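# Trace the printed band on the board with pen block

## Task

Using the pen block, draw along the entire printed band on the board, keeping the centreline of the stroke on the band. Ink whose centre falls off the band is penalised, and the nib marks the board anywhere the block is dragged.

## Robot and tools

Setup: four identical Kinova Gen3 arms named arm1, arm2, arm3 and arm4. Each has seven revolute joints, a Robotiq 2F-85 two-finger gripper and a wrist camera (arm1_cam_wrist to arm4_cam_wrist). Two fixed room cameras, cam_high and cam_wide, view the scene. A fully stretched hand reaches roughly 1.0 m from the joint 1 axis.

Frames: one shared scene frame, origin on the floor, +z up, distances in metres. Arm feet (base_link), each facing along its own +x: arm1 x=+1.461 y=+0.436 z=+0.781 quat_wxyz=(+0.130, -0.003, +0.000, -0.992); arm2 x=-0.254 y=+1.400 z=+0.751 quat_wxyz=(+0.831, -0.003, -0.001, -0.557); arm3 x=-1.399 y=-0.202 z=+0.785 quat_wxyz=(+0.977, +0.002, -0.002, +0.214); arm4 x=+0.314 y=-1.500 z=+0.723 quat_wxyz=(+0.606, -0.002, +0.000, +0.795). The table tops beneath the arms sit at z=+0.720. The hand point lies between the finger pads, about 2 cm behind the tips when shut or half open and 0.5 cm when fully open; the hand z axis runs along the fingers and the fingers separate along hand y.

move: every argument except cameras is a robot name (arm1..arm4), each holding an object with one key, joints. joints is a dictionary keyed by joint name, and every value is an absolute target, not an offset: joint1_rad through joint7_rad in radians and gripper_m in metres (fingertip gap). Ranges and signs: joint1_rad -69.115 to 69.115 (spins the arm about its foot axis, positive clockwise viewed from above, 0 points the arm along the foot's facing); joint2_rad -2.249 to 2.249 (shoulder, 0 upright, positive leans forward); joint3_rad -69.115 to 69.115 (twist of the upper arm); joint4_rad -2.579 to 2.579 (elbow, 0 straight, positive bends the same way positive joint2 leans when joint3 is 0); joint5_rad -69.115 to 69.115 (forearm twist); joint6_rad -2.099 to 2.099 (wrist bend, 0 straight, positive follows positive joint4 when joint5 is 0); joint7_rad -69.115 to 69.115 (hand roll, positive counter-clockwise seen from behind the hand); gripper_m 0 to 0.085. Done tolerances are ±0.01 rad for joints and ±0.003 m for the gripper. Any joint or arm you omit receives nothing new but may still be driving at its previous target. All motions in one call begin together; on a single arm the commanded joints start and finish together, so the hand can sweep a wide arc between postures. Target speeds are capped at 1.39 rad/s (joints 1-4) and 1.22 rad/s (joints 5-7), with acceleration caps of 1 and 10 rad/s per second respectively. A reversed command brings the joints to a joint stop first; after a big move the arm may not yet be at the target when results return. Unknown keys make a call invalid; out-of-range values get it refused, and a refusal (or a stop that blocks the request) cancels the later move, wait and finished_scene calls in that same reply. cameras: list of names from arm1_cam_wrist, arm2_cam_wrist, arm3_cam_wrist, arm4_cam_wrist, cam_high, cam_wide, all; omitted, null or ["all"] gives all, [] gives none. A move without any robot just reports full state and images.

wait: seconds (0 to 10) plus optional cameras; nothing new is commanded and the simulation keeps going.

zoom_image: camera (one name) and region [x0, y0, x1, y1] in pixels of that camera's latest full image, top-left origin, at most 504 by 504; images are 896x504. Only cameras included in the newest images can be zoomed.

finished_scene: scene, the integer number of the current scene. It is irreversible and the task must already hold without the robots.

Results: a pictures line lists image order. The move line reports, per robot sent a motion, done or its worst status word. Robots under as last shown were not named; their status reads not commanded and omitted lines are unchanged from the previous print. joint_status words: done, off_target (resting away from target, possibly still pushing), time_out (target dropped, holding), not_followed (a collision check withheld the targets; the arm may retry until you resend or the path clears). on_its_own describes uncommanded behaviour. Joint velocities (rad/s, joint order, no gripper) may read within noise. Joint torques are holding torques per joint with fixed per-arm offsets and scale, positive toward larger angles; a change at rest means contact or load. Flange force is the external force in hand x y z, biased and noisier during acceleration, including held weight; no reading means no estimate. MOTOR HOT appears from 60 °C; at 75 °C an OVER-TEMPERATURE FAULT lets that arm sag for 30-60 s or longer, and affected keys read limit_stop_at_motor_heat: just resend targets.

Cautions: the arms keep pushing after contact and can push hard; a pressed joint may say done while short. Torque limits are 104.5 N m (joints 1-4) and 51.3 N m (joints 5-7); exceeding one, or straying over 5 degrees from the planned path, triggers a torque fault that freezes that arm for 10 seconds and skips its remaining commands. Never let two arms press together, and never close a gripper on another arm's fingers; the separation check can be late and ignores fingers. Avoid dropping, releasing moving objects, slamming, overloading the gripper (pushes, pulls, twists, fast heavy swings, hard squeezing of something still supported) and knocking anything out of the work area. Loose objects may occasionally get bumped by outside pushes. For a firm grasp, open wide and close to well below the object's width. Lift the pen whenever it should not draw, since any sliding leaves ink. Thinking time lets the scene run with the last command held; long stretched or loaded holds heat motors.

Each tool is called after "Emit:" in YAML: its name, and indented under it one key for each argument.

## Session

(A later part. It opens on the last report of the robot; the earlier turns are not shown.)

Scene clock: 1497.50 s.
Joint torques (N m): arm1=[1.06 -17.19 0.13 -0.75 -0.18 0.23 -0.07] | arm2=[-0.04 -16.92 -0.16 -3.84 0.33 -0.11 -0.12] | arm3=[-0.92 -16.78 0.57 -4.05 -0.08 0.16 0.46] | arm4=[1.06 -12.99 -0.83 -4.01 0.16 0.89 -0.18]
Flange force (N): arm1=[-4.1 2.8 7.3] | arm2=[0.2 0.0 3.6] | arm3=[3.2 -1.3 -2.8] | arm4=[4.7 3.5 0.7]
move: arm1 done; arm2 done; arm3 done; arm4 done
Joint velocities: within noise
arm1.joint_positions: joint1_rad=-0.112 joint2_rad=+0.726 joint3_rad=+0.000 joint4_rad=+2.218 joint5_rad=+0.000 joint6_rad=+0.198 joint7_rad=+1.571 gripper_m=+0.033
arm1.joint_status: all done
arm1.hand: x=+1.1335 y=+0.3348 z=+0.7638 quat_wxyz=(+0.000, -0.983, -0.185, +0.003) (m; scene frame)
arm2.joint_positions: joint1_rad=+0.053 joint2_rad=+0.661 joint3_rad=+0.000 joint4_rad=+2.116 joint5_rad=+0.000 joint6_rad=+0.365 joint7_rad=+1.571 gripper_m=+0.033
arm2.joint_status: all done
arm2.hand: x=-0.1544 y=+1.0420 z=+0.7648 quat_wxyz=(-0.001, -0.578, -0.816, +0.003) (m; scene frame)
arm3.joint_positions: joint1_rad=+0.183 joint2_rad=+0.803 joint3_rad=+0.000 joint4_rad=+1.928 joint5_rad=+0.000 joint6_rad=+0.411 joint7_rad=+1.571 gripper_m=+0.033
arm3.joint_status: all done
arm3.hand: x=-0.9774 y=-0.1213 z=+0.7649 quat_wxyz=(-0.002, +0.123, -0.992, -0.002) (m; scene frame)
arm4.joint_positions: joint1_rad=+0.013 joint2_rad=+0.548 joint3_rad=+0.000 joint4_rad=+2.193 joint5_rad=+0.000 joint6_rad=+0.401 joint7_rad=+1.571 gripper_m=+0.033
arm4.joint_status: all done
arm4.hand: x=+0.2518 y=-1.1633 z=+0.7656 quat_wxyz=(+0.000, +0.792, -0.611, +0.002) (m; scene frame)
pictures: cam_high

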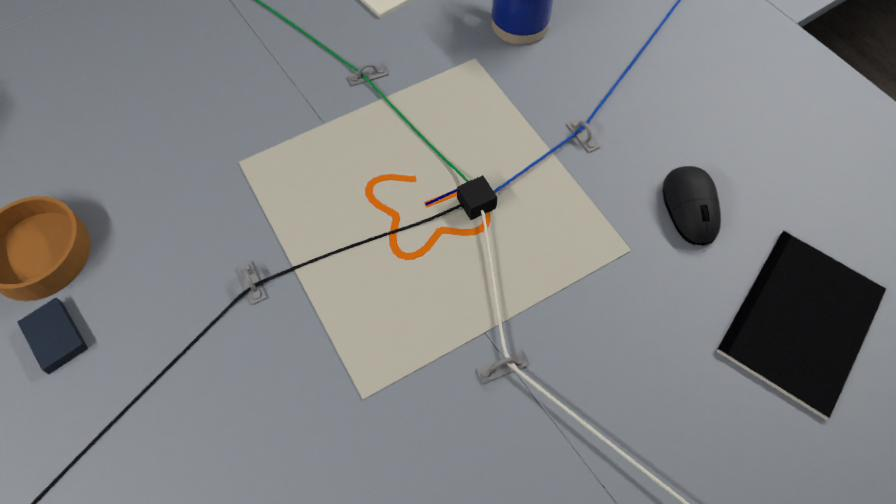

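Emit:
move:
  arm1: {"joints": {"joint2_rad": 0.7257, "joint4_rad": 2.217, "joint6_rad": 0.1989}}
  arm2: {"joints": {"joint2_rad": 0.6664, "joint4_rad": 2.0978, "joint6_rad": 0.3774}}
  arm3: {"joints": {"joint2_rad": 0.8042, "joint4_rad": 1.9233, "joint6_rad": 0.4141}}
  arm4: {"joints": {"joint2_rad": 0.5396, "joint4_rad": 2.2173, "joint6_rad": 0.3847}}
  cameras: []

Emit:
move:
  arm1: {"joints": {"joint2_rad": 0.7263, "joint4_rad": 2.2137, "joint6_rad": 0.2016}}
  arm2: {"joints": {"joint2_rad": 0.6736, "joint4_rad": 2.0748, "joint6_rad": 0.3932}}
  arm3: {"joints": {"joint2_rad": 0.8057, "joint4_rad": 1.9181, "joint6_rad": 0.4178}}
  arm4: {"joints": {"joint2_rad": 0.5322, "joint4_rad": 2.2385, "joint6_rad": 0.3709}}
  cameras: ["cam_high"]

Emit:
zoom_image:
  camera: "cam_high"
  region: [420, 165, 504, 237]

Scene clock: 1537.43 s.
Joint torques (N m): arm1=[1.04 -17.16 0.13 -0.74 -0.15 0.27 -0.07] | arm2=[-0.01 -17.07 -0.17 -3.9 0.4 -0.04 -0.1] | arm3=[-0.88 -16.83 0.61 -4.09 -0.02 0.16 0.44] | arm4=[1.08 -12.8 -0.82 -4.16 0.18 0.79 -0.22]
Flange force (N): arm1=[-4.0 2.8 7.3] | arm2=[0.2 0.2 3.7] | arm3=[3.2 -1.2 -2.8] | arm4=[5.2 3.6 0.8]
move: arm1 done; arm2 done; arm3 done; arm4 done
Joint velocities: within noise
arm1.joint_positions: joint1_rad=-0.112 joint2_rad=+0.726 joint3_rad=+0.000 joint4_rad=+2.217 joint5_rad=+0.000 joint6_rad=+0.199 joint7_rad=+1.571 gripper_m=+0.033
arm1.joint_status: all done
arm1.hand: x=+1.1333 y=+0.3348 z=+0.7638 quat_wxyz=(+0.000, -0.983, -0.185, +0.003) (m; scene frame)
arm2.joint_positions: joint1_rad=+0.053 joint2_rad=+0.666 joint3_rad=+0.000 joint4_rad=+2.098 joint5_rad=+0.000 joint6_rad=+0.377 joint7_rad=+1.571 gripper_m=+0.033
arm2.joint_status: all done
arm2.hand: x=-0.1526 y=+1.0369 z=+0.7649 quat_wxyz=(-0.001, -0.578, -0.816, +0.003) (m; scene frame)
arm3.joint_positions: joint1_rad=+0.183 joint2_rad=+0.804 joint3_rad=+0.000 joint4_rad=+1.923 joint5_rad=+0.000 joint6_rad=+0.414 joint7_rad=+1.571 gripper_m=+0.033
arm3.joint_status: all done
arm3.hand: x=-0.9760 y=-0.1210 z=+0.7650 quat_wxyz=(-0.002, +0.123, -0.992, -0.002) (m; scene frame)
arm4.joint_positions: joint1_rad=+0.013 joint2_rad=+0.540 joint3_rad=+0.000 joint4_rad=+2.217 joint5_rad=+0.000 joint6_rad=+0.385 joint7_rad=+1.571 gripper_m=+0.033
arm4.joint_status: all done
arm4.hand: x=+0.2537 y=-1.1707 z=+0.7656 quat_wxyz=(+0.000, +0.792, -0.611, +0.002) (m; scene frame)
pictures: none
No camera images: "cameras" was empty.

Scene clock: 1538.10 s.
Joint torques (N m): arm1=[1.06 -17.15 0.1 -0.68 -0.15 0.28 -0.07] | arm2=[0.06 -17.39 -0.04 -4.04 0.34 -0.13 -0.14] | arm3=[-0.87 -16.92 0.56 -4.11 -0.03 0.16 0.46] | arm4=[1.07 -12.6 -0.83 -4.18 0.16 0.65 -0.22]
Flange force (N): arm1=[-4.2 2.9 7.2] | arm2=[0.0 0.2 3.6] | arm3=[3.2 -1.1 -2.7] | arm4=[5.3 3.7 0.5]
move: arm1 done; arm2 done; arm3 done; arm4 done
Joint velocities: within noise
arm1.joint_positions: joint1_rad=-0.112 joint2_rad=+0.726 joint3_rad=+0.000 joint4_rad=+2.214 joint5_rad=+0.000 joint6_rad=+0.202 joint7_rad=+1.571 gripper_m=+0.033
arm1.joint_status: all done
arm1.hand: x=+1.1324 y=+0.3344 z=+0.7638 quat_wxyz=(+0.000, -0.983, -0.185, +0.003) (m; scene frame)
arm2.joint_positions: joint1_rad=+0.053 joint2_rad=+0.674 joint3_rad=+0.000 joint4_rad=+2.075 joint5_rad=+0.000 joint6_rad=+0.393 joint7_rad=+1.571 gripper_m=+0.033
arm2.joint_status: all done
arm2.hand: x=-0.1503 y=+1.0303 z=+0.7650 quat_wxyz=(-0.001, -0.578, -0.816, +0.003) (m; scene frame)
arm3.joint_positions: joint1_rad=+0.183 joint2_rad=+0.806 joint3_rad=+0.000 joint4_rad=+1.918 joint5_rad=+0.000 joint6_rad=+0.418 joint7_rad=+1.571 gripper_m=+0.033
arm3.joint_status: all done
arm3.hand: x=-0.9746 y=-0.1206 z=+0.7650 quat_wxyz=(-0.002, +0.123, -0.992, -0.002) (m; scene frame)
arm4.joint_positions: joint1_rad=+0.013 joint2_rad=+0.532 joint3_rad=+0.000 joint4_rad=+2.238 joint5_rad=+0.000 joint6_rad=+0.371 joint7_rad=+1.571 gripper_m=+0.033
arm4.joint_status: all done
arm4.hand: x=+0.2554 y=-1.1772 z=+0.7656 quat_wxyz=(+0.000, +0.792, -0.611, +0.002) (m; scene frame)
pictures: cam_high

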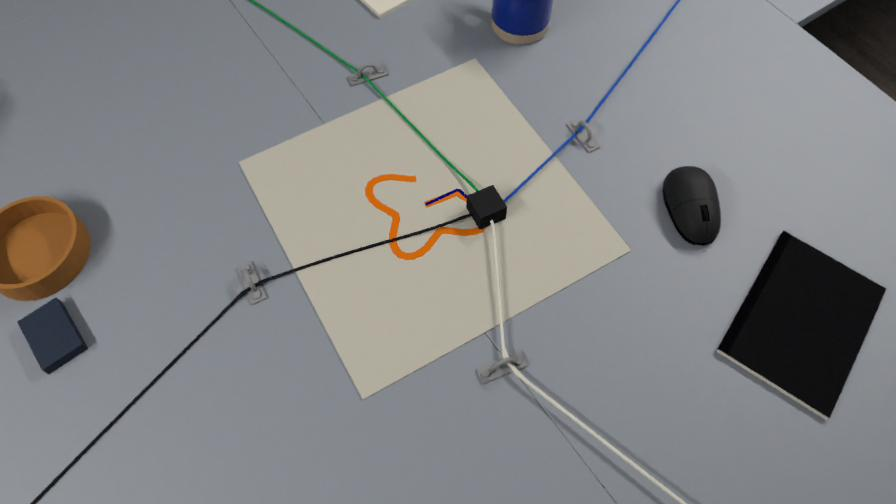

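Scaled by 6.000 from the camera's 896x504 image, which has a finer 1280x720 frame.

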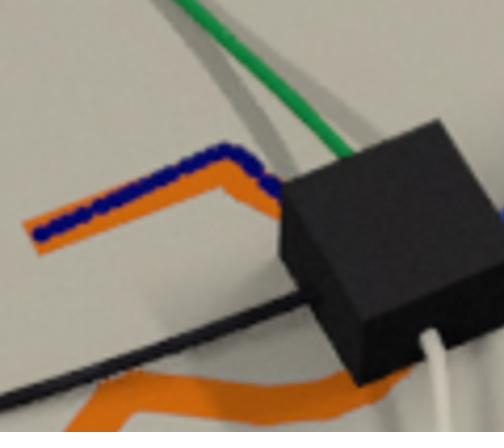

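Emit:
zoom_image:
  camera: "cam_high"
  region: [440, 170, 520, 240]

Scaled by 6.300 from the camera's 896x504 image, which has a finer 1280x720 frame.

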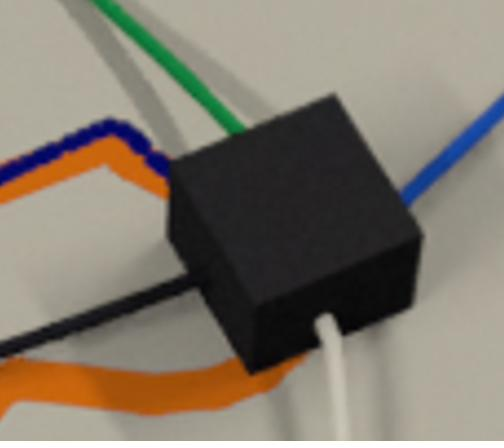

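Emit:
move:
  arm1: {"joints": {"joint2_rad": 0.7312, "joint4_rad": 2.189, "joint6_rad": 0.2214}}
  arm2: {"joints": {"joint2_rad": 0.6878, "joint4_rad": 2.0305, "joint6_rad": 0.4233}}
  arm3: {"joints": {"joint2_rad": 0.8022, "joint4_rad": 1.9302, "joint6_rad": 0.4092}}
  arm4: {"joints": {"joint2_rad": 0.5208, "joint4_rad": 2.2713, "joint6_rad": 0.3495}}
  cameras: ["cam_high", "cam_wide"]

Emit:
zoom_image:
  camera: "cam_high"
  region: [440, 175, 520, 245]

Emit:
zoom_image:
  camera: "cam_wide"
  region: [455, 235, 585, 300]

Scene clock: 1594.57 s.
Joint torques (N m): arm1=[1.1 -17.6 0.12 -1.24 -0.17 0.08 -0.09] | arm2=[-0.21 -17.94 -0.19 -4.43 0.32 -0.04 -0.15] | arm3=[-0.92 -16.76 0.56 -4.01 -0.05 0.16 0.44] | arm4=[1.08 -12.19 -0.83 -4.01 0.18 0.74 -0.19]
Flange force (N): arm1=[-3.7 2.9 7.0] | arm2=[0.5 -0.6 3.9] | arm3=[3.1 -1.3 -2.8] | arm4=[5.5 4.0 0.8]
move: arm1 done; arm2 done; arm3 done; arm4 done
Joint velocities: within noise
arm1.joint_positions: joint1_rad=-0.112 joint2_rad=+0.731 joint3_rad=+0.000 joint4_rad=+2.189 joint5_rad=+0.000 joint6_rad=+0.221 joint7_rad=+1.571 gripper_m=+0.033
arm1.joint_status: all done
arm1.hand: x=+1.1253 y=+0.3316 z=+0.7638 quat_wxyz=(+0.000, -0.983, -0.185, +0.003) (m; scene frame)
arm2.joint_positions: joint1_rad=+0.053 joint2_rad=+0.688 joint3_rad=+0.000 joint4_rad=+2.031 joint5_rad=+0.000 joint6_rad=+0.423 joint7_rad=+1.571 gripper_m=+0.033
arm2.joint_status: all done
arm2.hand: x=-0.1459 y=+1.0177 z=+0.7650 quat_wxyz=(-0.001, -0.578, -0.816, +0.003) (m; scene frame)
arm3.joint_positions: joint1_rad=+0.183 joint2_rad=+0.802 joint3_rad=+0.000 joint4_rad=+1.930 joint5_rad=+0.000 joint6_rad=+0.409 joint7_rad=+1.571 gripper_m=+0.033
arm3.joint_status: all done
arm3.hand: x=-0.9780 y=-0.1215 z=+0.7649 quat_wxyz=(-0.002, +0.123, -0.992, -0.002) (m; scene frame)
arm4.joint_positions: joint1_rad=+0.013 joint2_rad=+0.521 joint3_rad=+0.000 joint4_rad=+2.271 joint5_rad=+0.000 joint6_rad=+0.350 joint7_rad=+1.571 gripper_m=+0.033
arm4.joint_status: all done
arm4.hand: x=+0.2581 y=-1.1873 z=+0.7656 quat_wxyz=(+0.000, +0.792, -0.611, +0.002) (m; scene frame)
pictures: cam_high, cam_wide

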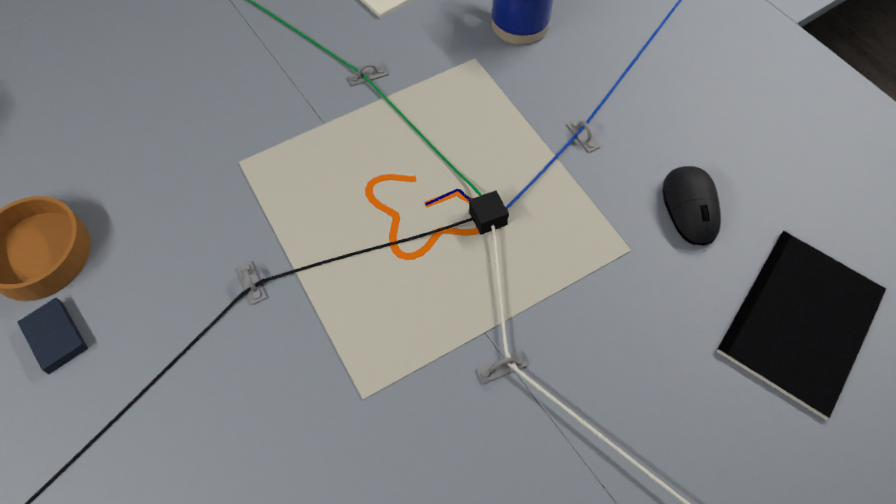

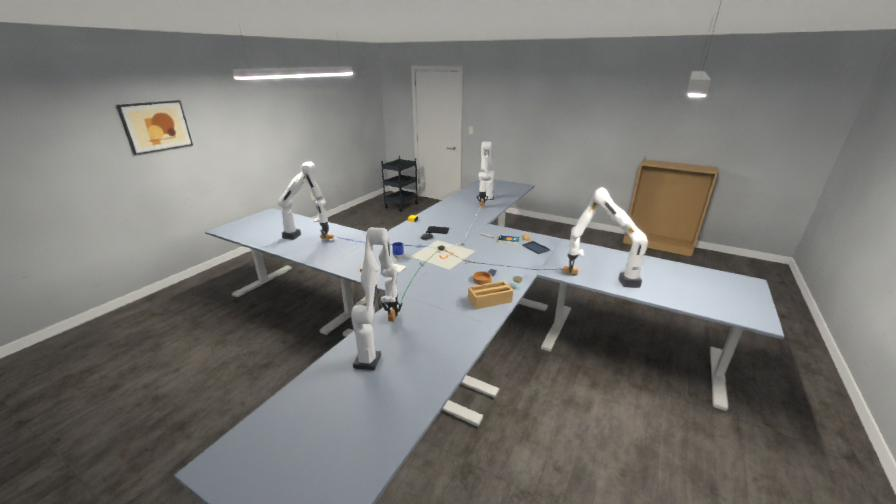

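Scaled by 6.300 from the camera's 896x504 image, which has a finer 1280x720 frame.

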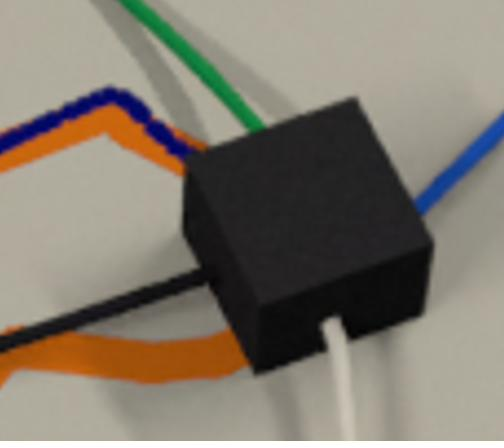

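Scaled by 3.877 from the camera's 896x504 image, which has a finer 1280x720 frame.

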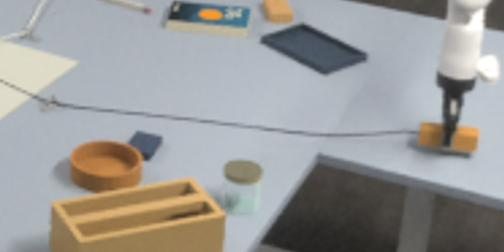

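Emit:
move:
  arm1: {"joints": {"joint2_rad": 0.7348, "joint4_rad": 2.1708, "joint6_rad": 0.236}}
  arm2: {"joints": {"joint2_rad": 0.6906, "joint4_rad": 2.0216, "joint6_rad": 0.4294}}
  arm3: {"joints": {"joint2_rad": 0.7954, "joint4_rad": 1.9531, "joint6_rad": 0.3931}}
  arm4: {"joints": {"joint2_rad": 0.5165, "joint4_rad": 2.2841, "joint6_rad": 0.341}}
  cameras: []

Emit:
move:
  arm1: {"joints": {"joint2_rad": 0.7372, "joint4_rad": 2.1588, "joint6_rad": 0.2456}}
  arm2: {"joints": {"joint2_rad": 0.693, "joint4_rad": 2.0142, "joint6_rad": 0.4344}}
  arm3: {"joints": {"joint2_rad": 0.793, "joint4_rad": 1.9616, "joint6_rad": 0.387}}
  arm4: {"joints": {"joint2_rad": 0.5127, "joint4_rad": 2.2954, "joint6_rad": 0.3335}}
  cameras: ["cam_high"]

Emit:
zoom_image:
  camera: "cam_high"
  region: [440, 175, 520, 245]

Scene clock: 1644.20 s.
Joint torques (N m): arm1=[1.12 -17.72 0.1 -1.39 -0.14 0.11 -0.05] | arm2=[-0.12 -18.06 -0.06 -4.42 0.38 -0.08 -0.18] | arm3=[-0.85 -16.37 0.6 -3.49 -0.04 0.37 0.44] | arm4=[1.05 -12.21 -0.85 -4.35 0.17 0.52 -0.18]
Flange force (N): arm1=[-3.6 3.0 6.8] | arm2=[0.2 -0.4 3.8] | arm3=[2.4 -1.2 -2.8] | arm4=[6.1 4.1 0.8]
move: arm1 done; arm2 done; arm3 done; arm4 done
Joint velocities: within noise
arm1.joint_positions: joint1_rad=-0.112 joint2_rad=+0.735 joint3_rad=+0.000 joint4_rad=+2.171 joint5_rad=+0.000 joint6_rad=+0.236 joint7_rad=+1.571 gripper_m=+0.033
arm1.joint_status: all done
arm1.hand: x=+1.1201 y=+0.3296 z=+0.7638 quat_wxyz=(+0.000, -0.983, -0.185, +0.003) (m; scene frame)
arm2.joint_positions: joint1_rad=+0.053 joint2_rad=+0.691 joint3_rad=+0.000 joint4_rad=+2.022 joint5_rad=+0.000 joint6_rad=+0.429 joint7_rad=+1.571 gripper_m=+0.033
arm2.joint_status: all done
arm2.hand: x=-0.1450 y=+1.0152 z=+0.7651 quat_wxyz=(-0.001, -0.578, -0.816, +0.003) (m; scene frame)
arm3.joint_positions: joint1_rad=+0.183 joint2_rad=+0.795 joint3_rad=+0.000 joint4_rad=+1.953 joint5_rad=+0.000 joint6_rad=+0.393 joint7_rad=+1.571 gripper_m=+0.033
arm3.joint_status: all done
arm3.hand: x=-0.9844 y=-0.1231 z=+0.7650 quat_wxyz=(-0.002, +0.123, -0.992, -0.002) (m; scene frame)
arm4.joint_positions: joint1_rad=+0.013 joint2_rad=+0.516 joint3_rad=+0.000 joint4_rad=+2.284 joint5_rad=+0.000 joint6_rad=+0.341 joint7_rad=+1.571 gripper_m=+0.033
arm4.joint_status: all done
arm4.hand: x=+0.2591 y=-1.1913 z=+0.7657 quat_wxyz=(+0.000, +0.792, -0.611, +0.002) (m; scene frame)
pictures: none
No camera images: "cameras" was empty.

Scene clock: 1644.77 s.
Joint torques (N m): arm1=[1.1 -17.87 0.08 -1.42 -0.14 0.08 -0.06] | arm2=[-0.06 -18.1 -0.15 -4.47 0.35 -0.07 -0.06] | arm3=[-0.84 -16.29 0.58 -3.62 -0.04 0.32 0.45] | arm4=[1.07 -12.02 -0.85 -4.02 0.17 0.62 -0.2]
Flange force (N): arm1=[-4.0 2.9 6.8] | arm2=[0.3 0.0 3.8] | arm3=[2.8 -1.2 -2.9] | arm4=[5.6 4.1 0.8]
move: arm1 done; arm2 done; arm3 done; arm4 done
Joint velocities: within noise
arm1.joint_positions: joint1_rad=-0.112 joint2_rad=+0.737 joint3_rad=+0.000 joint4_rad=+2.159 joint5_rad=+0.000 joint6_rad=+0.246 joint7_rad=+1.571 gripper_m=+0.033
arm1.joint_status: all done
arm1.hand: x=+1.1167 y=+0.3283 z=+0.7639 quat_wxyz=(+0.000, -0.983, -0.185, +0.003) (m; scene frame)
arm2.joint_positions: joint1_rad=+0.053 joint2_rad=+0.693 joint3_rad=+0.000 joint4_rad=+2.014 joint5_rad=+0.000 joint6_rad=+0.434 joint7_rad=+1.571 gripper_m=+0.033
arm2.joint_status: all done
arm2.hand: x=-0.1443 y=+1.0131 z=+0.7651 quat_wxyz=(-0.002, -0.578, -0.816, +0.003) (m; scene frame)
arm3.joint_positions: joint1_rad=+0.183 joint2_rad=+0.793 joint3_rad=+0.000 joint4_rad=+1.962 joint5_rad=+0.000 joint6_rad=+0.387 joint7_rad=+1.571 gripper_m=+0.033
arm3.joint_status: all done
arm3.hand: x=-0.9868 y=-0.1237 z=+0.7650 quat_wxyz=(-0.002, +0.123, -0.992, -0.002) (m; scene frame)
arm4.joint_positions: joint1_rad=+0.013 joint2_rad=+0.513 joint3_rad=+0.000 joint4_rad=+2.295 joint5_rad=+0.000 joint6_rad=+0.333 joint7_rad=+1.571 gripper_m=+0.033
arm4.joint_status: all done
arm4.hand: x=+0.2600 y=-1.1947 z=+0.7657 quat_wxyz=(+0.000, +0.792, -0.611, +0.002) (m; scene frame)
pictures: cam_high

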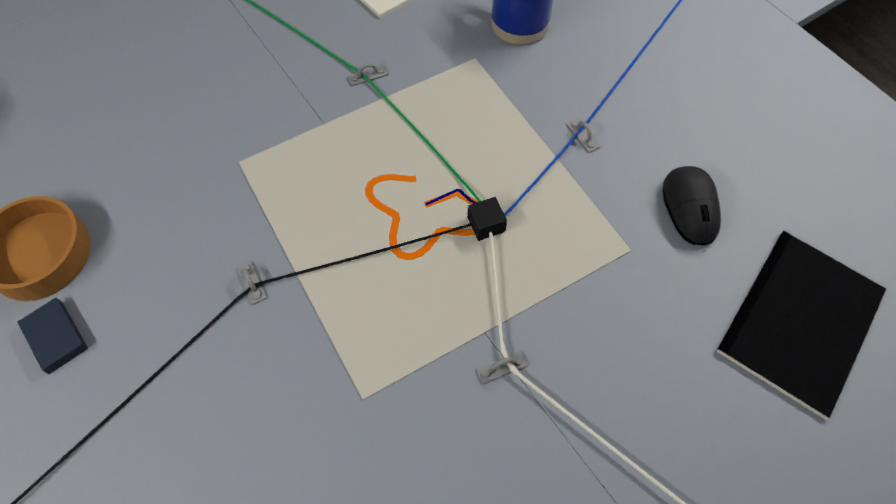

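Scaled by 6.300 from the camera's 896x504 image, which has a finer 1280x720 frame.

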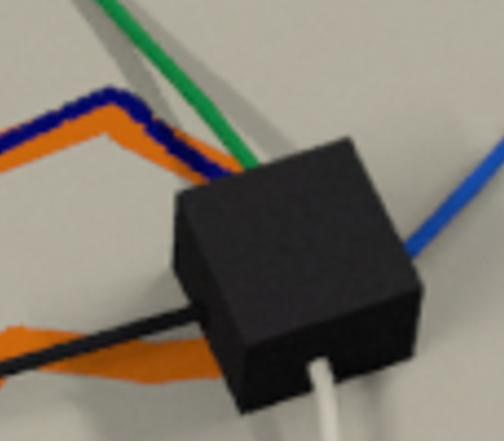

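Emit:
move:
  arm1: {"joints": {"joint2_rad": 0.7429, "joint4_rad": 2.1335, "joint6_rad": 0.2652}}
  arm2: {"joints": {"joint2_rad": 0.6962, "joint4_rad": 2.0047, "joint6_rad": 0.4407}}
  arm3: {"joints": {"joint2_rad": 0.7863, "joint4_rad": 1.9864, "joint6_rad": 0.3689}}
  arm4: {"joints": {"joint2_rad": 0.508, "joint4_rad": 2.3097, "joint6_rad": 0.3239}}
  cameras: ["cam_high"]

Emit:
zoom_image:
  camera: "cam_high"
  region: [440, 175, 520, 245]

Emit:
move:
  arm1: {"joints": {"joint2_rad": 0.7486, "joint4_rad": 2.1085, "joint6_rad": 0.2845}}
  arm2: {"joints": {"joint2_rad": 0.6939, "joint4_rad": 2.0112, "joint6_rad": 0.4365}}
  arm3: {"joints": {"joint2_rad": 0.7794, "joint4_rad": 2.0115, "joint6_rad": 0.3507}}
  arm4: {"joints": {"joint2_rad": 0.5047, "joint4_rad": 2.32, "joint6_rad": 0.3169}}
  cameras: ["cam_high", "cam_wide"]

Emit:
zoom_image:
  camera: "cam_high"
  region: [430, 175, 510, 245]

Emit:
zoom_image:
  camera: "cam_wide"
  region: [370, 250, 460, 330]

Scene clock: 1687.97 s.
Joint torques (N m): arm1=[1.05 -18.08 0.1 -1.68 -0.13 0.02 -0.11] | arm2=[-0.07 -18.13 -0.07 -4.61 0.31 -0.1 -0.1] | arm3=[-0.86 -15.88 0.6 -3.03 0 0.62 0.43] | arm4=[1.03 -12.02 -0.85 -4.43 0.18 0.38 -0.2]
Flange force (N): arm1=[-3.9 2.7 6.3] | arm2=[0.6 -0.1 3.5] | arm3=[2.2 -1.3 -2.6] | arm4=[6.4 4.1 0.7]
move: arm1 done; arm2 done; arm3 done; arm4 done
Joint velocities: within noise
arm1.joint_positions: joint1_rad=-0.112 joint2_rad=+0.743 joint3_rad=+0.000 joint4_rad=+2.134 joint5_rad=+0.000 joint6_rad=+0.265 joint7_rad=+1.571 gripper_m=+0.033
arm1.joint_status: all done
arm1.hand: x=+1.1094 y=+0.3254 z=+0.7639 quat_wxyz=(+0.000, -0.983, -0.185, +0.003) (m; scene frame)
arm2.joint_positions: joint1_rad=+0.053 joint2_rad=+0.696 joint3_rad=+0.000 joint4_rad=+2.005 joint5_rad=+0.000 joint6_rad=+0.441 joint7_rad=+1.571 gripper_m=+0.033
arm2.joint_status: all done
arm2.hand: x=-0.1433 y=+1.0105 z=+0.7651 quat_wxyz=(-0.002, -0.578, -0.816, +0.003) (m; scene frame)
arm3.joint_positions: joint1_rad=+0.183 joint2_rad=+0.786 joint3_rad=+0.000 joint4_rad=+1.986 joint5_rad=+0.000 joint6_rad=+0.369 joint7_rad=+1.571 gripper_m=+0.033
arm3.joint_status: all done
arm3.hand: x=-0.9939 y=-0.1255 z=+0.7648 quat_wxyz=(-0.002, +0.123, -0.992, -0.002) (m; scene frame)
arm4.joint_positions: joint1_rad=+0.013 joint2_rad=+0.508 joint3_rad=+0.000 joint4_rad=+2.310 joint5_rad=+0.000 joint6_rad=+0.324 joint7_rad=+1.571 gripper_m=+0.033
arm4.joint_status: all done
arm4.hand: x=+0.2612 y=-1.1992 z=+0.7657 quat_wxyz=(+0.000, +0.792, -0.611, +0.002) (m; scene frame)
pictures: cam_high

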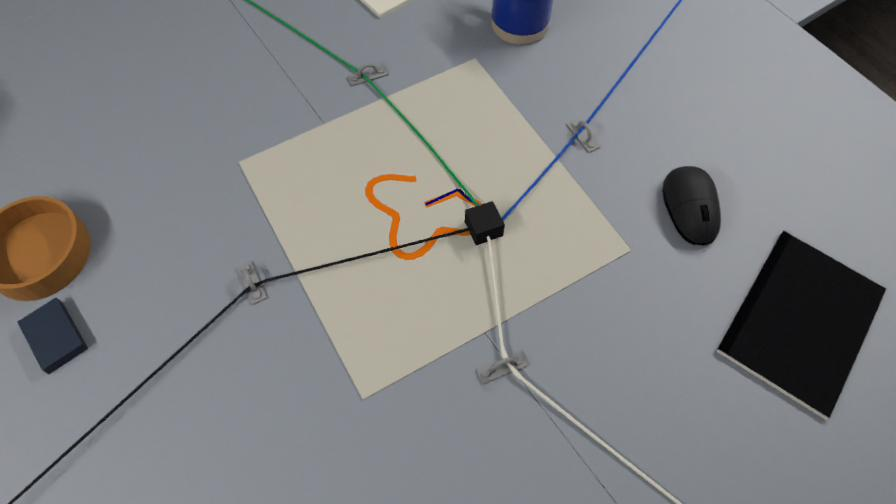

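Scaled by 6.300 from the camera's 896x504 image, which has a finer 1280x720 frame.

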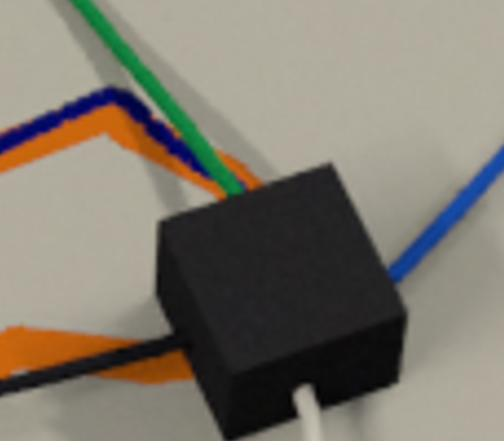

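Scene clock: 1688.67 s.
Joint torques (N m): arm1=[1.07 -18.44 0.08 -1.79 -0.13 0.1 -0.08] | arm2=[-0.06 -18.08 -0.01 -4.47 0.33 -0.03 -0.14] | arm3=[-0.84 -15.55 0.59 -2.68 -0.02 0.66 0.46] | arm4=[1.01 -11.98 -0.87 -4.52 0.17 0.32 -0.21]
Flange force (N): arm1=[-4.1 2.7 6.7] | arm2=[0.3 -0.2 3.7] | arm3=[1.6 -1.3 -2.8] | arm4=[6.7 4.0 0.9]
move: arm1 done; arm2 done; arm3 done; arm4 done
Joint velocities: within noise
arm1.joint_positions: joint1_rad=-0.112 joint2_rad=+0.749 joint3_rad=+0.000 joint4_rad=+2.108 joint5_rad=+0.000 joint6_rad=+0.285 joint7_rad=+1.571 gripper_m=+0.033
arm1.joint_status: all done
arm1.hand: x=+1.1024 y=+0.3227 z=+0.7639 quat_wxyz=(+0.000, -0.983, -0.185, +0.003) (m; scene frame)
arm2.joint_positions: joint1_rad=+0.053 joint2_rad=+0.694 joint3_rad=+0.000 joint4_rad=+2.011 joint5_rad=+0.000 joint6_rad=+0.437 joint7_rad=+1.571 gripper_m=+0.033
arm2.joint_status: all done
arm2.hand: x=-0.1440 y=+1.0123 z=+0.7652 quat_wxyz=(-0.001, -0.578, -0.816, +0.003) (m; scene frame)
arm3.joint_positions: joint1_rad=+0.183 joint2_rad=+0.779 joint3_rad=+0.000 joint4_rad=+2.011 joint5_rad=+0.000 joint6_rad=+0.351 joint7_rad=+1.571 gripper_m=+0.033
arm3.joint_status: all done
arm3.hand: x=-1.0011 y=-0.1273 z=+0.7648 quat_wxyz=(-0.002, +0.123, -0.992, -0.002) (m; scene frame)
arm4.joint_positions: joint1_rad=+0.013 joint2_rad=+0.505 joint3_rad=+0.000 joint4_rad=+2.320 joint5_rad=+0.000 joint6_rad=+0.317 joint7_rad=+1.571 gripper_m=+0.033
arm4.joint_status: all done
arm4.hand: x=+0.2620 y=-1.2024 z=+0.7657 quat_wxyz=(+0.000, +0.792, -0.611, +0.002) (m; scene frame)
pictures: cam_high, cam_wide

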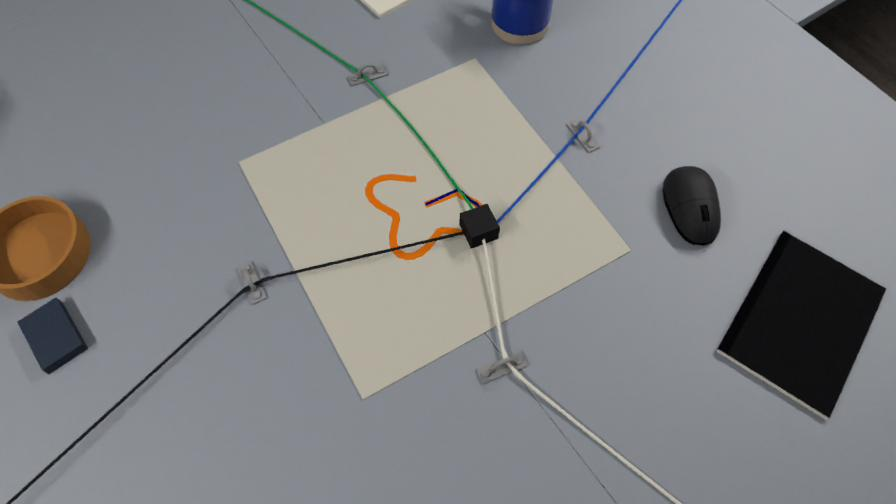

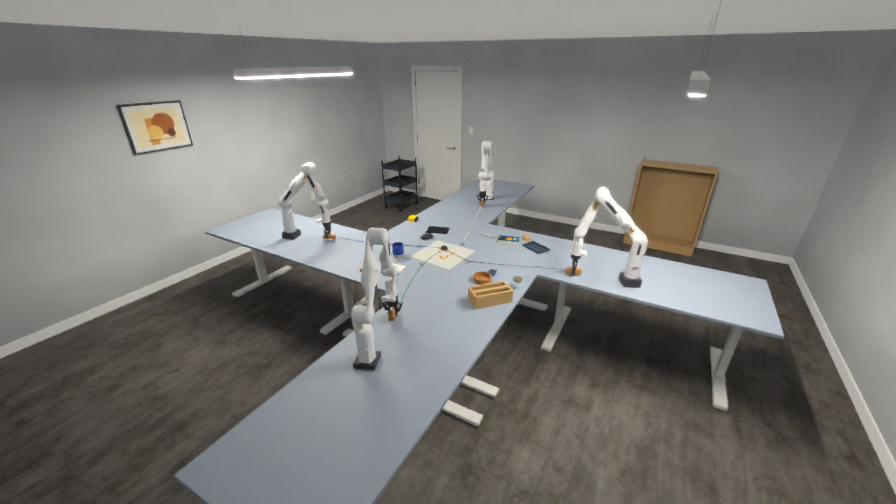

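Scaled by 6.300 from the camera's 896x504 image, which has a finer 1280x720 frame.

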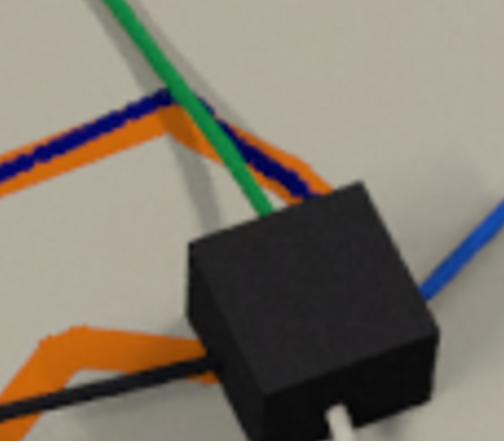

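Scaled by 5.600 from the camera's 896x504 image, which has a finer 1280x720 frame.

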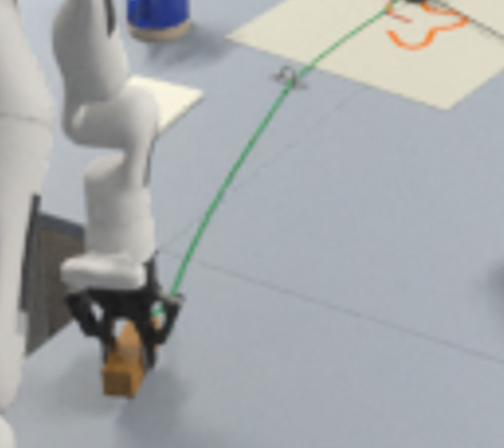

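Emit:
move:
  arm1: {"joints": {"joint2_rad": 0.7523, "joint4_rad": 2.0924, "joint6_rad": 0.2969}}
  arm2: {"joints": {"joint2_rad": 0.6879, "joint4_rad": 2.0302, "joint6_rad": 0.4235}}
  arm3: {"joints": {"joint2_rad": 0.7738, "joint4_rad": 2.0328, "joint6_rad": 0.335}}
  arm4: {"joints": {"joint2_rad": 0.51, "joint4_rad": 2.3038, "joint6_rad": 0.3278}}
  cameras: ["cam_high"]

Emit:
zoom_image:
  camera: "cam_high"
  region: [430, 185, 510, 255]

Emit:
move:
  arm1: {"joints": {"joint2_rad": 0.7562, "joint4_rad": 2.077, "joint6_rad": 0.3084}}
  arm2: {"joints": {"joint2_rad": 0.6852, "joint4_rad": 2.0385, "joint6_rad": 0.4179}}
  arm3: {"joints": {"joint2_rad": 0.7688, "joint4_rad": 2.0528, "joint6_rad": 0.32}}
  arm4: {"joints": {"joint2_rad": 0.5108, "joint4_rad": 2.3013, "joint6_rad": 0.3295}}
  cameras: ["cam_high"]

Emit:
zoom_image:
  camera: "cam_high"
  region: [430, 185, 510, 255]

Scene clock: 1744.97 s.
Joint torques (N m): arm1=[1.04 -18.57 0.1 -1.95 -0.15 0.08 -0.08] | arm2=[-0.05 -17.95 -0.2 -4.26 0.39 -0.03 -0.05] | arm3=[-0.81 -15.36 0.55 -2.53 -0.05 0.6 0.44] | arm4=[1.01 -12.21 -0.88 -4.83 0.18 0.21 -0.19]
Flange force (N): arm1=[-4.0 2.6 6.5] | arm2=[-0.1 0.1 3.9] | arm3=[1.4 -1.3 -2.9] | arm4=[7.1 4.1 0.8]
move: arm1 done; arm2 done; arm3 done; arm4 done
Joint velocities: within noise
arm1.joint_positions: joint1_rad=-0.112 joint2_rad=+0.752 joint3_rad=+0.000 joint4_rad=+2.092 joint5_rad=+0.000 joint6_rad=+0.297 joint7_rad=+1.571 gripper_m=+0.033
arm1.joint_status: all done
arm1.hand: x=+1.0978 y=+0.3209 z=+0.7640 quat_wxyz=(+0.000, -0.983, -0.185, +0.003) (m; scene frame)
arm2.joint_positions: joint1_rad=+0.053 joint2_rad=+0.688 joint3_rad=+0.000 joint4_rad=+2.030 joint5_rad=+0.000 joint6_rad=+0.424 joint7_rad=+1.571 gripper_m=+0.033
arm2.joint_status: all done
arm2.hand: x=-0.1459 y=+1.0176 z=+0.7650 quat_wxyz=(-0.001, -0.578, -0.816, +0.003) (m; scene frame)
arm3.joint_positions: joint1_rad=+0.183 joint2_rad=+0.774 joint3_rad=+0.000 joint4_rad=+2.033 joint5_rad=+0.000 joint6_rad=+0.335 joint7_rad=+1.571 gripper_m=+0.033
arm3.joint_status: all done
arm3.hand: x=-1.0072 y=-0.1288 z=+0.7648 quat_wxyz=(-0.002, +0.123, -0.992, -0.002) (m; scene frame)
arm4.joint_positions: joint1_rad=+0.013 joint2_rad=+0.510 joint3_rad=+0.000 joint4_rad=+2.304 joint5_rad=+0.000 joint6_rad=+0.328 joint7_rad=+1.571 gripper_m=+0.033
arm4.joint_status: all done
arm4.hand: x=+0.2607 y=-1.1974 z=+0.7657 quat_wxyz=(+0.000, +0.792, -0.611, +0.002) (m; scene frame)
pictures: cam_high

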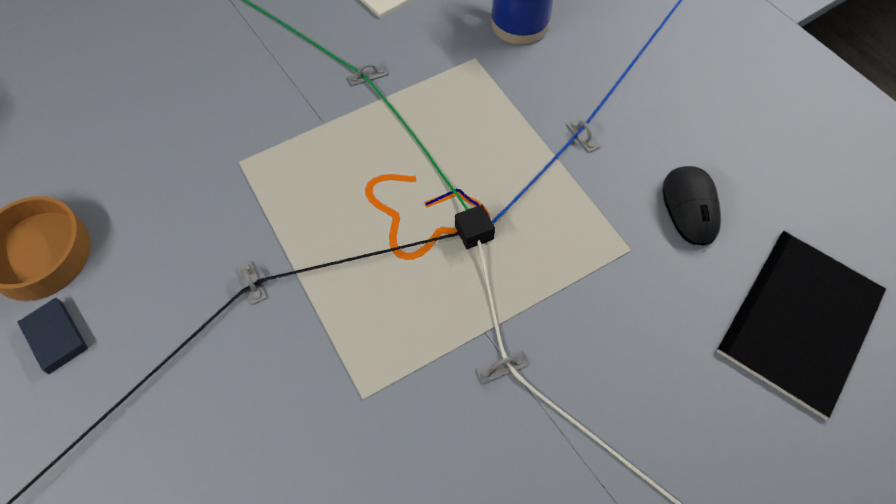

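Scaled by 6.300 from the camera's 896x504 image, which has a finer 1280x720 frame.

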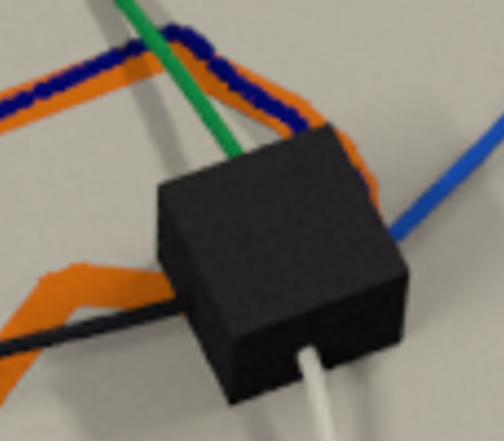

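Scene clock: 1745.63 s.
Joint torques (N m): arm1=[1.03 -18.7 0.11 -2.02 -0.15 0.05 -0.09] | arm2=[0.02 -17.72 -0.1 -4.3 0.31 -0.04 -0.15] | arm3=[-0.86 -15.21 0.57 -2.47 -0.04 0.59 0.45] | arm4=[1.03 -12.23 -0.87 -4.8 0.15 0.2 -0.21]
Flange force (N): arm1=[-4.2 2.5 6.3] | arm2=[0.4 0.0 3.6] | arm3=[1.5 -1.4 -2.8] | arm4=[7.0 4.0 0.6]
move: arm1 done; arm2 done; arm3 done; arm4 done
Joint velocities: within noise
arm1.joint_positions: joint1_rad=-0.112 joint2_rad=+0.756 joint3_rad=+0.000 joint4_rad=+2.077 joint5_rad=+0.000 joint6_rad=+0.308 joint7_rad=+1.571 gripper_m=+0.033
arm1.joint_status: all done
arm1.hand: x=+1.0935 y=+0.3192 z=+0.7640 quat_wxyz=(+0.000, -0.983, -0.185, +0.003) (m; scene frame)
arm2.joint_positions: joint1_rad=+0.053 joint2_rad=+0.685 joint3_rad=+0.000 joint4_rad=+2.038 joint5_rad=+0.000 joint6_rad=+0.418 joint7_rad=+1.571 gripper_m=+0.033
arm2.joint_status: all done
arm2.hand: x=-0.1467 y=+1.0200 z=+0.7650 quat_wxyz=(-0.002, -0.578, -0.816, +0.003) (m; scene frame)
arm3.joint_positions: joint1_rad=+0.183 joint2_rad=+0.769 joint3_rad=+0.000 joint4_rad=+2.053 joint5_rad=+0.000 joint6_rad=+0.320 joint7_rad=+1.571 gripper_m=+0.033
arm3.joint_status: all done
arm3.hand: x=-1.0130 y=-0.1303 z=+0.7647 quat_wxyz=(-0.002, +0.123, -0.992, -0.002) (m; scene frame)
arm4.joint_positions: joint1_rad=+0.013 joint2_rad=+0.511 joint3_rad=+0.000 joint4_rad=+2.301 joint5_rad=+0.000 joint6_rad=+0.329 joint7_rad=+1.571 gripper_m=+0.033
arm4.joint_status: all done
arm4.hand: x=+0.2605 y=-1.1966 z=+0.7657 quat_wxyz=(+0.000, +0.792, -0.611, +0.002) (m; scene frame)
pictures: cam_high

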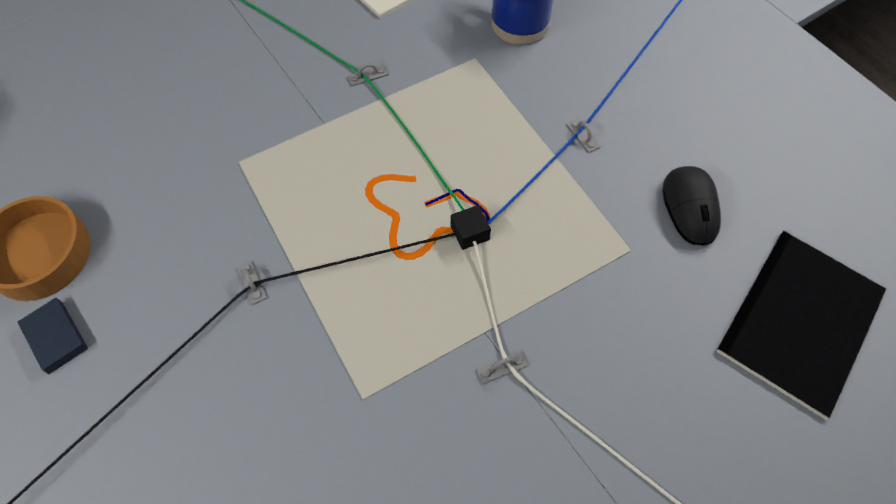

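Scaled by 6.300 from the camera's 896x504 image, which has a finer 1280x720 frame.

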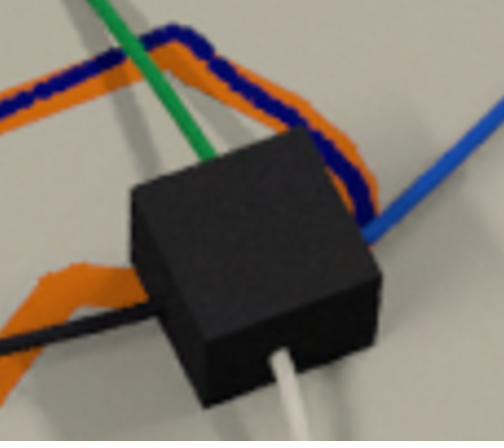

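Emit:
move:
  arm1: {"joints": {"joint2_rad": 0.7598, "joint4_rad": 2.063, "joint6_rad": 0.3188}}
  arm2: {"joints": {"joint2_rad": 0.6801, "joint4_rad": 2.0545, "joint6_rad": 0.407}}
  arm3: {"joints": {"joint2_rad": 0.7635, "joint4_rad": 2.0738, "joint6_rad": 0.3043}}
  arm4: {"joints": {"joint2_rad": 0.5114, "joint4_rad": 2.2994, "joint6_rad": 0.3308}}
  cameras: []

Emit:
move:
  arm1: {"joints": {"joint2_rad": 0.7634, "joint4_rad": 2.049, "joint6_rad": 0.3292}}
  arm2: {"joints": {"joint2_rad": 0.6756, "joint4_rad": 2.0684, "joint6_rad": 0.3976}}
  arm3: {"joints": {"joint2_rad": 0.7584, "joint4_rad": 2.0944, "joint6_rad": 0.2888}}
  arm4: {"joints": {"joint2_rad": 0.5145, "joint4_rad": 2.2901, "joint6_rad": 0.337}}
  cameras: ["cam_high"]

Emit:
zoom_image:
  camera: "cam_high"
  region: [420, 185, 500, 255]

Scene clock: 1788.83 s.
Joint torques (N m): arm1=[1.06 -18.88 0.1 -2.21 -0.17 0.05 -0.07] | arm2=[-0.09 -17.63 -0.11 -4.19 0.33 0.07 -0.07] | arm3=[-0.85 -14.91 0.61 -2.04 -0.06 0.73 0.47] | arm4=[1.02 -12.29 -0.88 -4.82 0.18 0.22 -0.2]
Flange force (N): arm1=[-3.9 2.6 6.3] | arm2=[0.5 -0.1 4.1] | arm3=[0.9 -1.5 -2.8] | arm4=[7.0 4.1 0.8]
move: arm1 done; arm2 done; arm3 done; arm4 done
Joint velocities: within noise
arm1.joint_positions: joint1_rad=-0.112 joint2_rad=+0.760 joint3_rad=+0.000 joint4_rad=+2.063 joint5_rad=+0.000 joint6_rad=+0.319 joint7_rad=+1.571 gripper_m=+0.033
arm1.joint_status: all done
arm1.hand: x=+1.0896 y=+0.3177 z=+0.7640 quat_wxyz=(+0.000, -0.983, -0.185, +0.003) (m; scene frame)
arm2.joint_positions: joint1_rad=+0.053 joint2_rad=+0.680 joint3_rad=+0.000 joint4_rad=+2.054 joint5_rad=+0.000 joint6_rad=+0.407 joint7_rad=+1.571 gripper_m=+0.033
arm2.joint_status: all done
arm2.hand: x=-0.1483 y=+1.0245 z=+0.7650 quat_wxyz=(-0.001, -0.578, -0.816, +0.003) (m; scene frame)
arm3.joint_positions: joint1_rad=+0.183 joint2_rad=+0.763 joint3_rad=+0.000 joint4_rad=+2.074 joint5_rad=+0.000 joint6_rad=+0.304 joint7_rad=+1.571 gripper_m=+0.033
arm3.joint_status: all done
arm3.hand: x=-1.0191 y=-0.1318 z=+0.7647 quat_wxyz=(-0.002, +0.123, -0.992, -0.002) (m; scene frame)
arm4.joint_positions: joint1_rad=+0.013 joint2_rad=+0.511 joint3_rad=+0.000 joint4_rad=+2.299 joint5_rad=+0.000 joint6_rad=+0.331 joint7_rad=+1.571 gripper_m=+0.033
arm4.joint_status: all done
arm4.hand: x=+0.2603 y=-1.1960 z=+0.7657 quat_wxyz=(+0.000, +0.792, -0.611, +0.002) (m; scene frame)
pictures: none
No camera images: "cameras" was empty.

Scene clock: 1789.50 s.
Joint torques (N m): arm1=[1.07 -18.96 0.15 -2.24 -0.17 0.1 -0.06] | arm2=[0.02 -17.4 -0.15 -4.01 0.31 0.04 -0.12] | arm3=[-0.84 -14.69 0.57 -1.99 -0.05 0.6 0.48] | arm4=[1.06 -12.41 -0.86 -4.87 0.2 0.21 -0.2]
Flange force (N): arm1=[-4.0 2.6 6.2] | arm2=[0.2 0.1 3.8] | arm3=[0.8 -1.5 -3.2] | arm4=[6.9 4.1 0.8]
move: arm1 done; arm2 done; arm3 done; arm4 done
Joint velocities: within noise
arm1.joint_positions: joint1_rad=-0.112 joint2_rad=+0.763 joint3_rad=+0.000 joint4_rad=+2.049 joint5_rad=+0.000 joint6_rad=+0.329 joint7_rad=+1.571 gripper_m=+0.033
arm1.joint_status: all done
arm1.hand: x=+1.0857 y=+0.3162 z=+0.7640 quat_wxyz=(+0.000, -0.983, -0.185, +0.003) (m; scene frame)
arm2.joint_positions: joint1_rad=+0.053 joint2_rad=+0.676 joint3_rad=+0.000 joint4_rad=+2.068 joint5_rad=+0.000 joint6_rad=+0.398 joint7_rad=+1.571 gripper_m=+0.033
arm2.joint_status: all done
arm2.hand: x=-0.1497 y=+1.0285 z=+0.7650 quat_wxyz=(-0.001, -0.578, -0.816, +0.003) (m; scene frame)
arm3.joint_positions: joint1_rad=+0.183 joint2_rad=+0.758 joint3_rad=+0.000 joint4_rad=+2.094 joint5_rad=+0.000 joint6_rad=+0.289 joint7_rad=+1.571 gripper_m=+0.033
arm3.joint_status: all done
arm3.hand: x=-1.0251 y=-0.1334 z=+0.7647 quat_wxyz=(-0.002, +0.123, -0.992, -0.002) (m; scene frame)
arm4.joint_positions: joint1_rad=+0.013 joint2_rad=+0.514 joint3_rad=+0.000 joint4_rad=+2.290 joint5_rad=+0.000 joint6_rad=+0.337 joint7_rad=+1.571 gripper_m=+0.033
arm4.joint_status: all done
arm4.hand: x=+0.2596 y=-1.1931 z=+0.7657 quat_wxyz=(+0.000, +0.792, -0.611, +0.002) (m; scene frame)
pictures: cam_high

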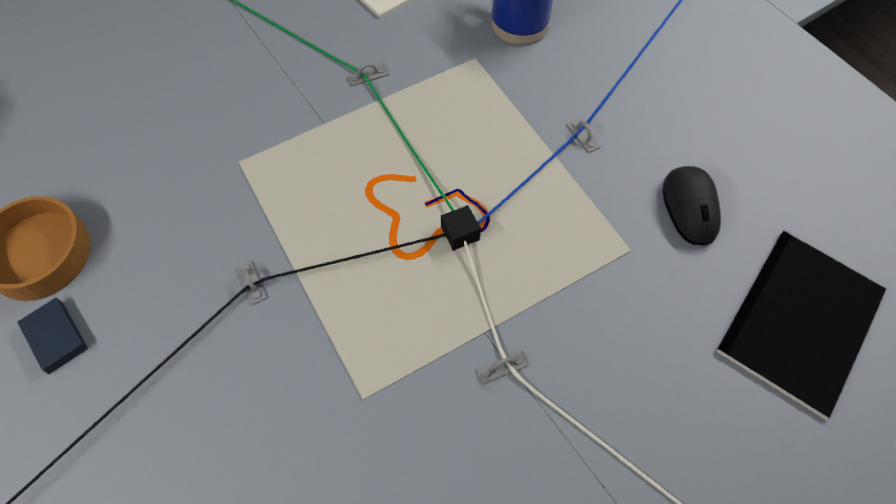

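Scaled by 6.300 from the camera's 896x504 image, which has a finer 1280x720 frame.

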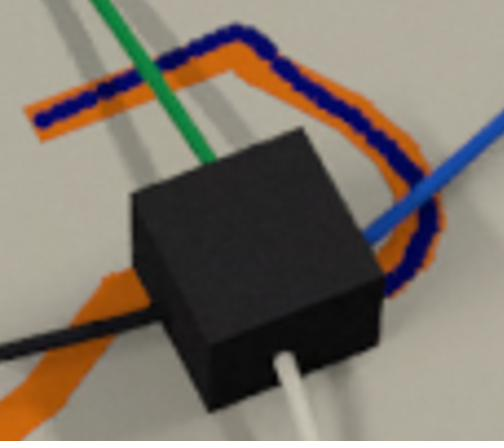

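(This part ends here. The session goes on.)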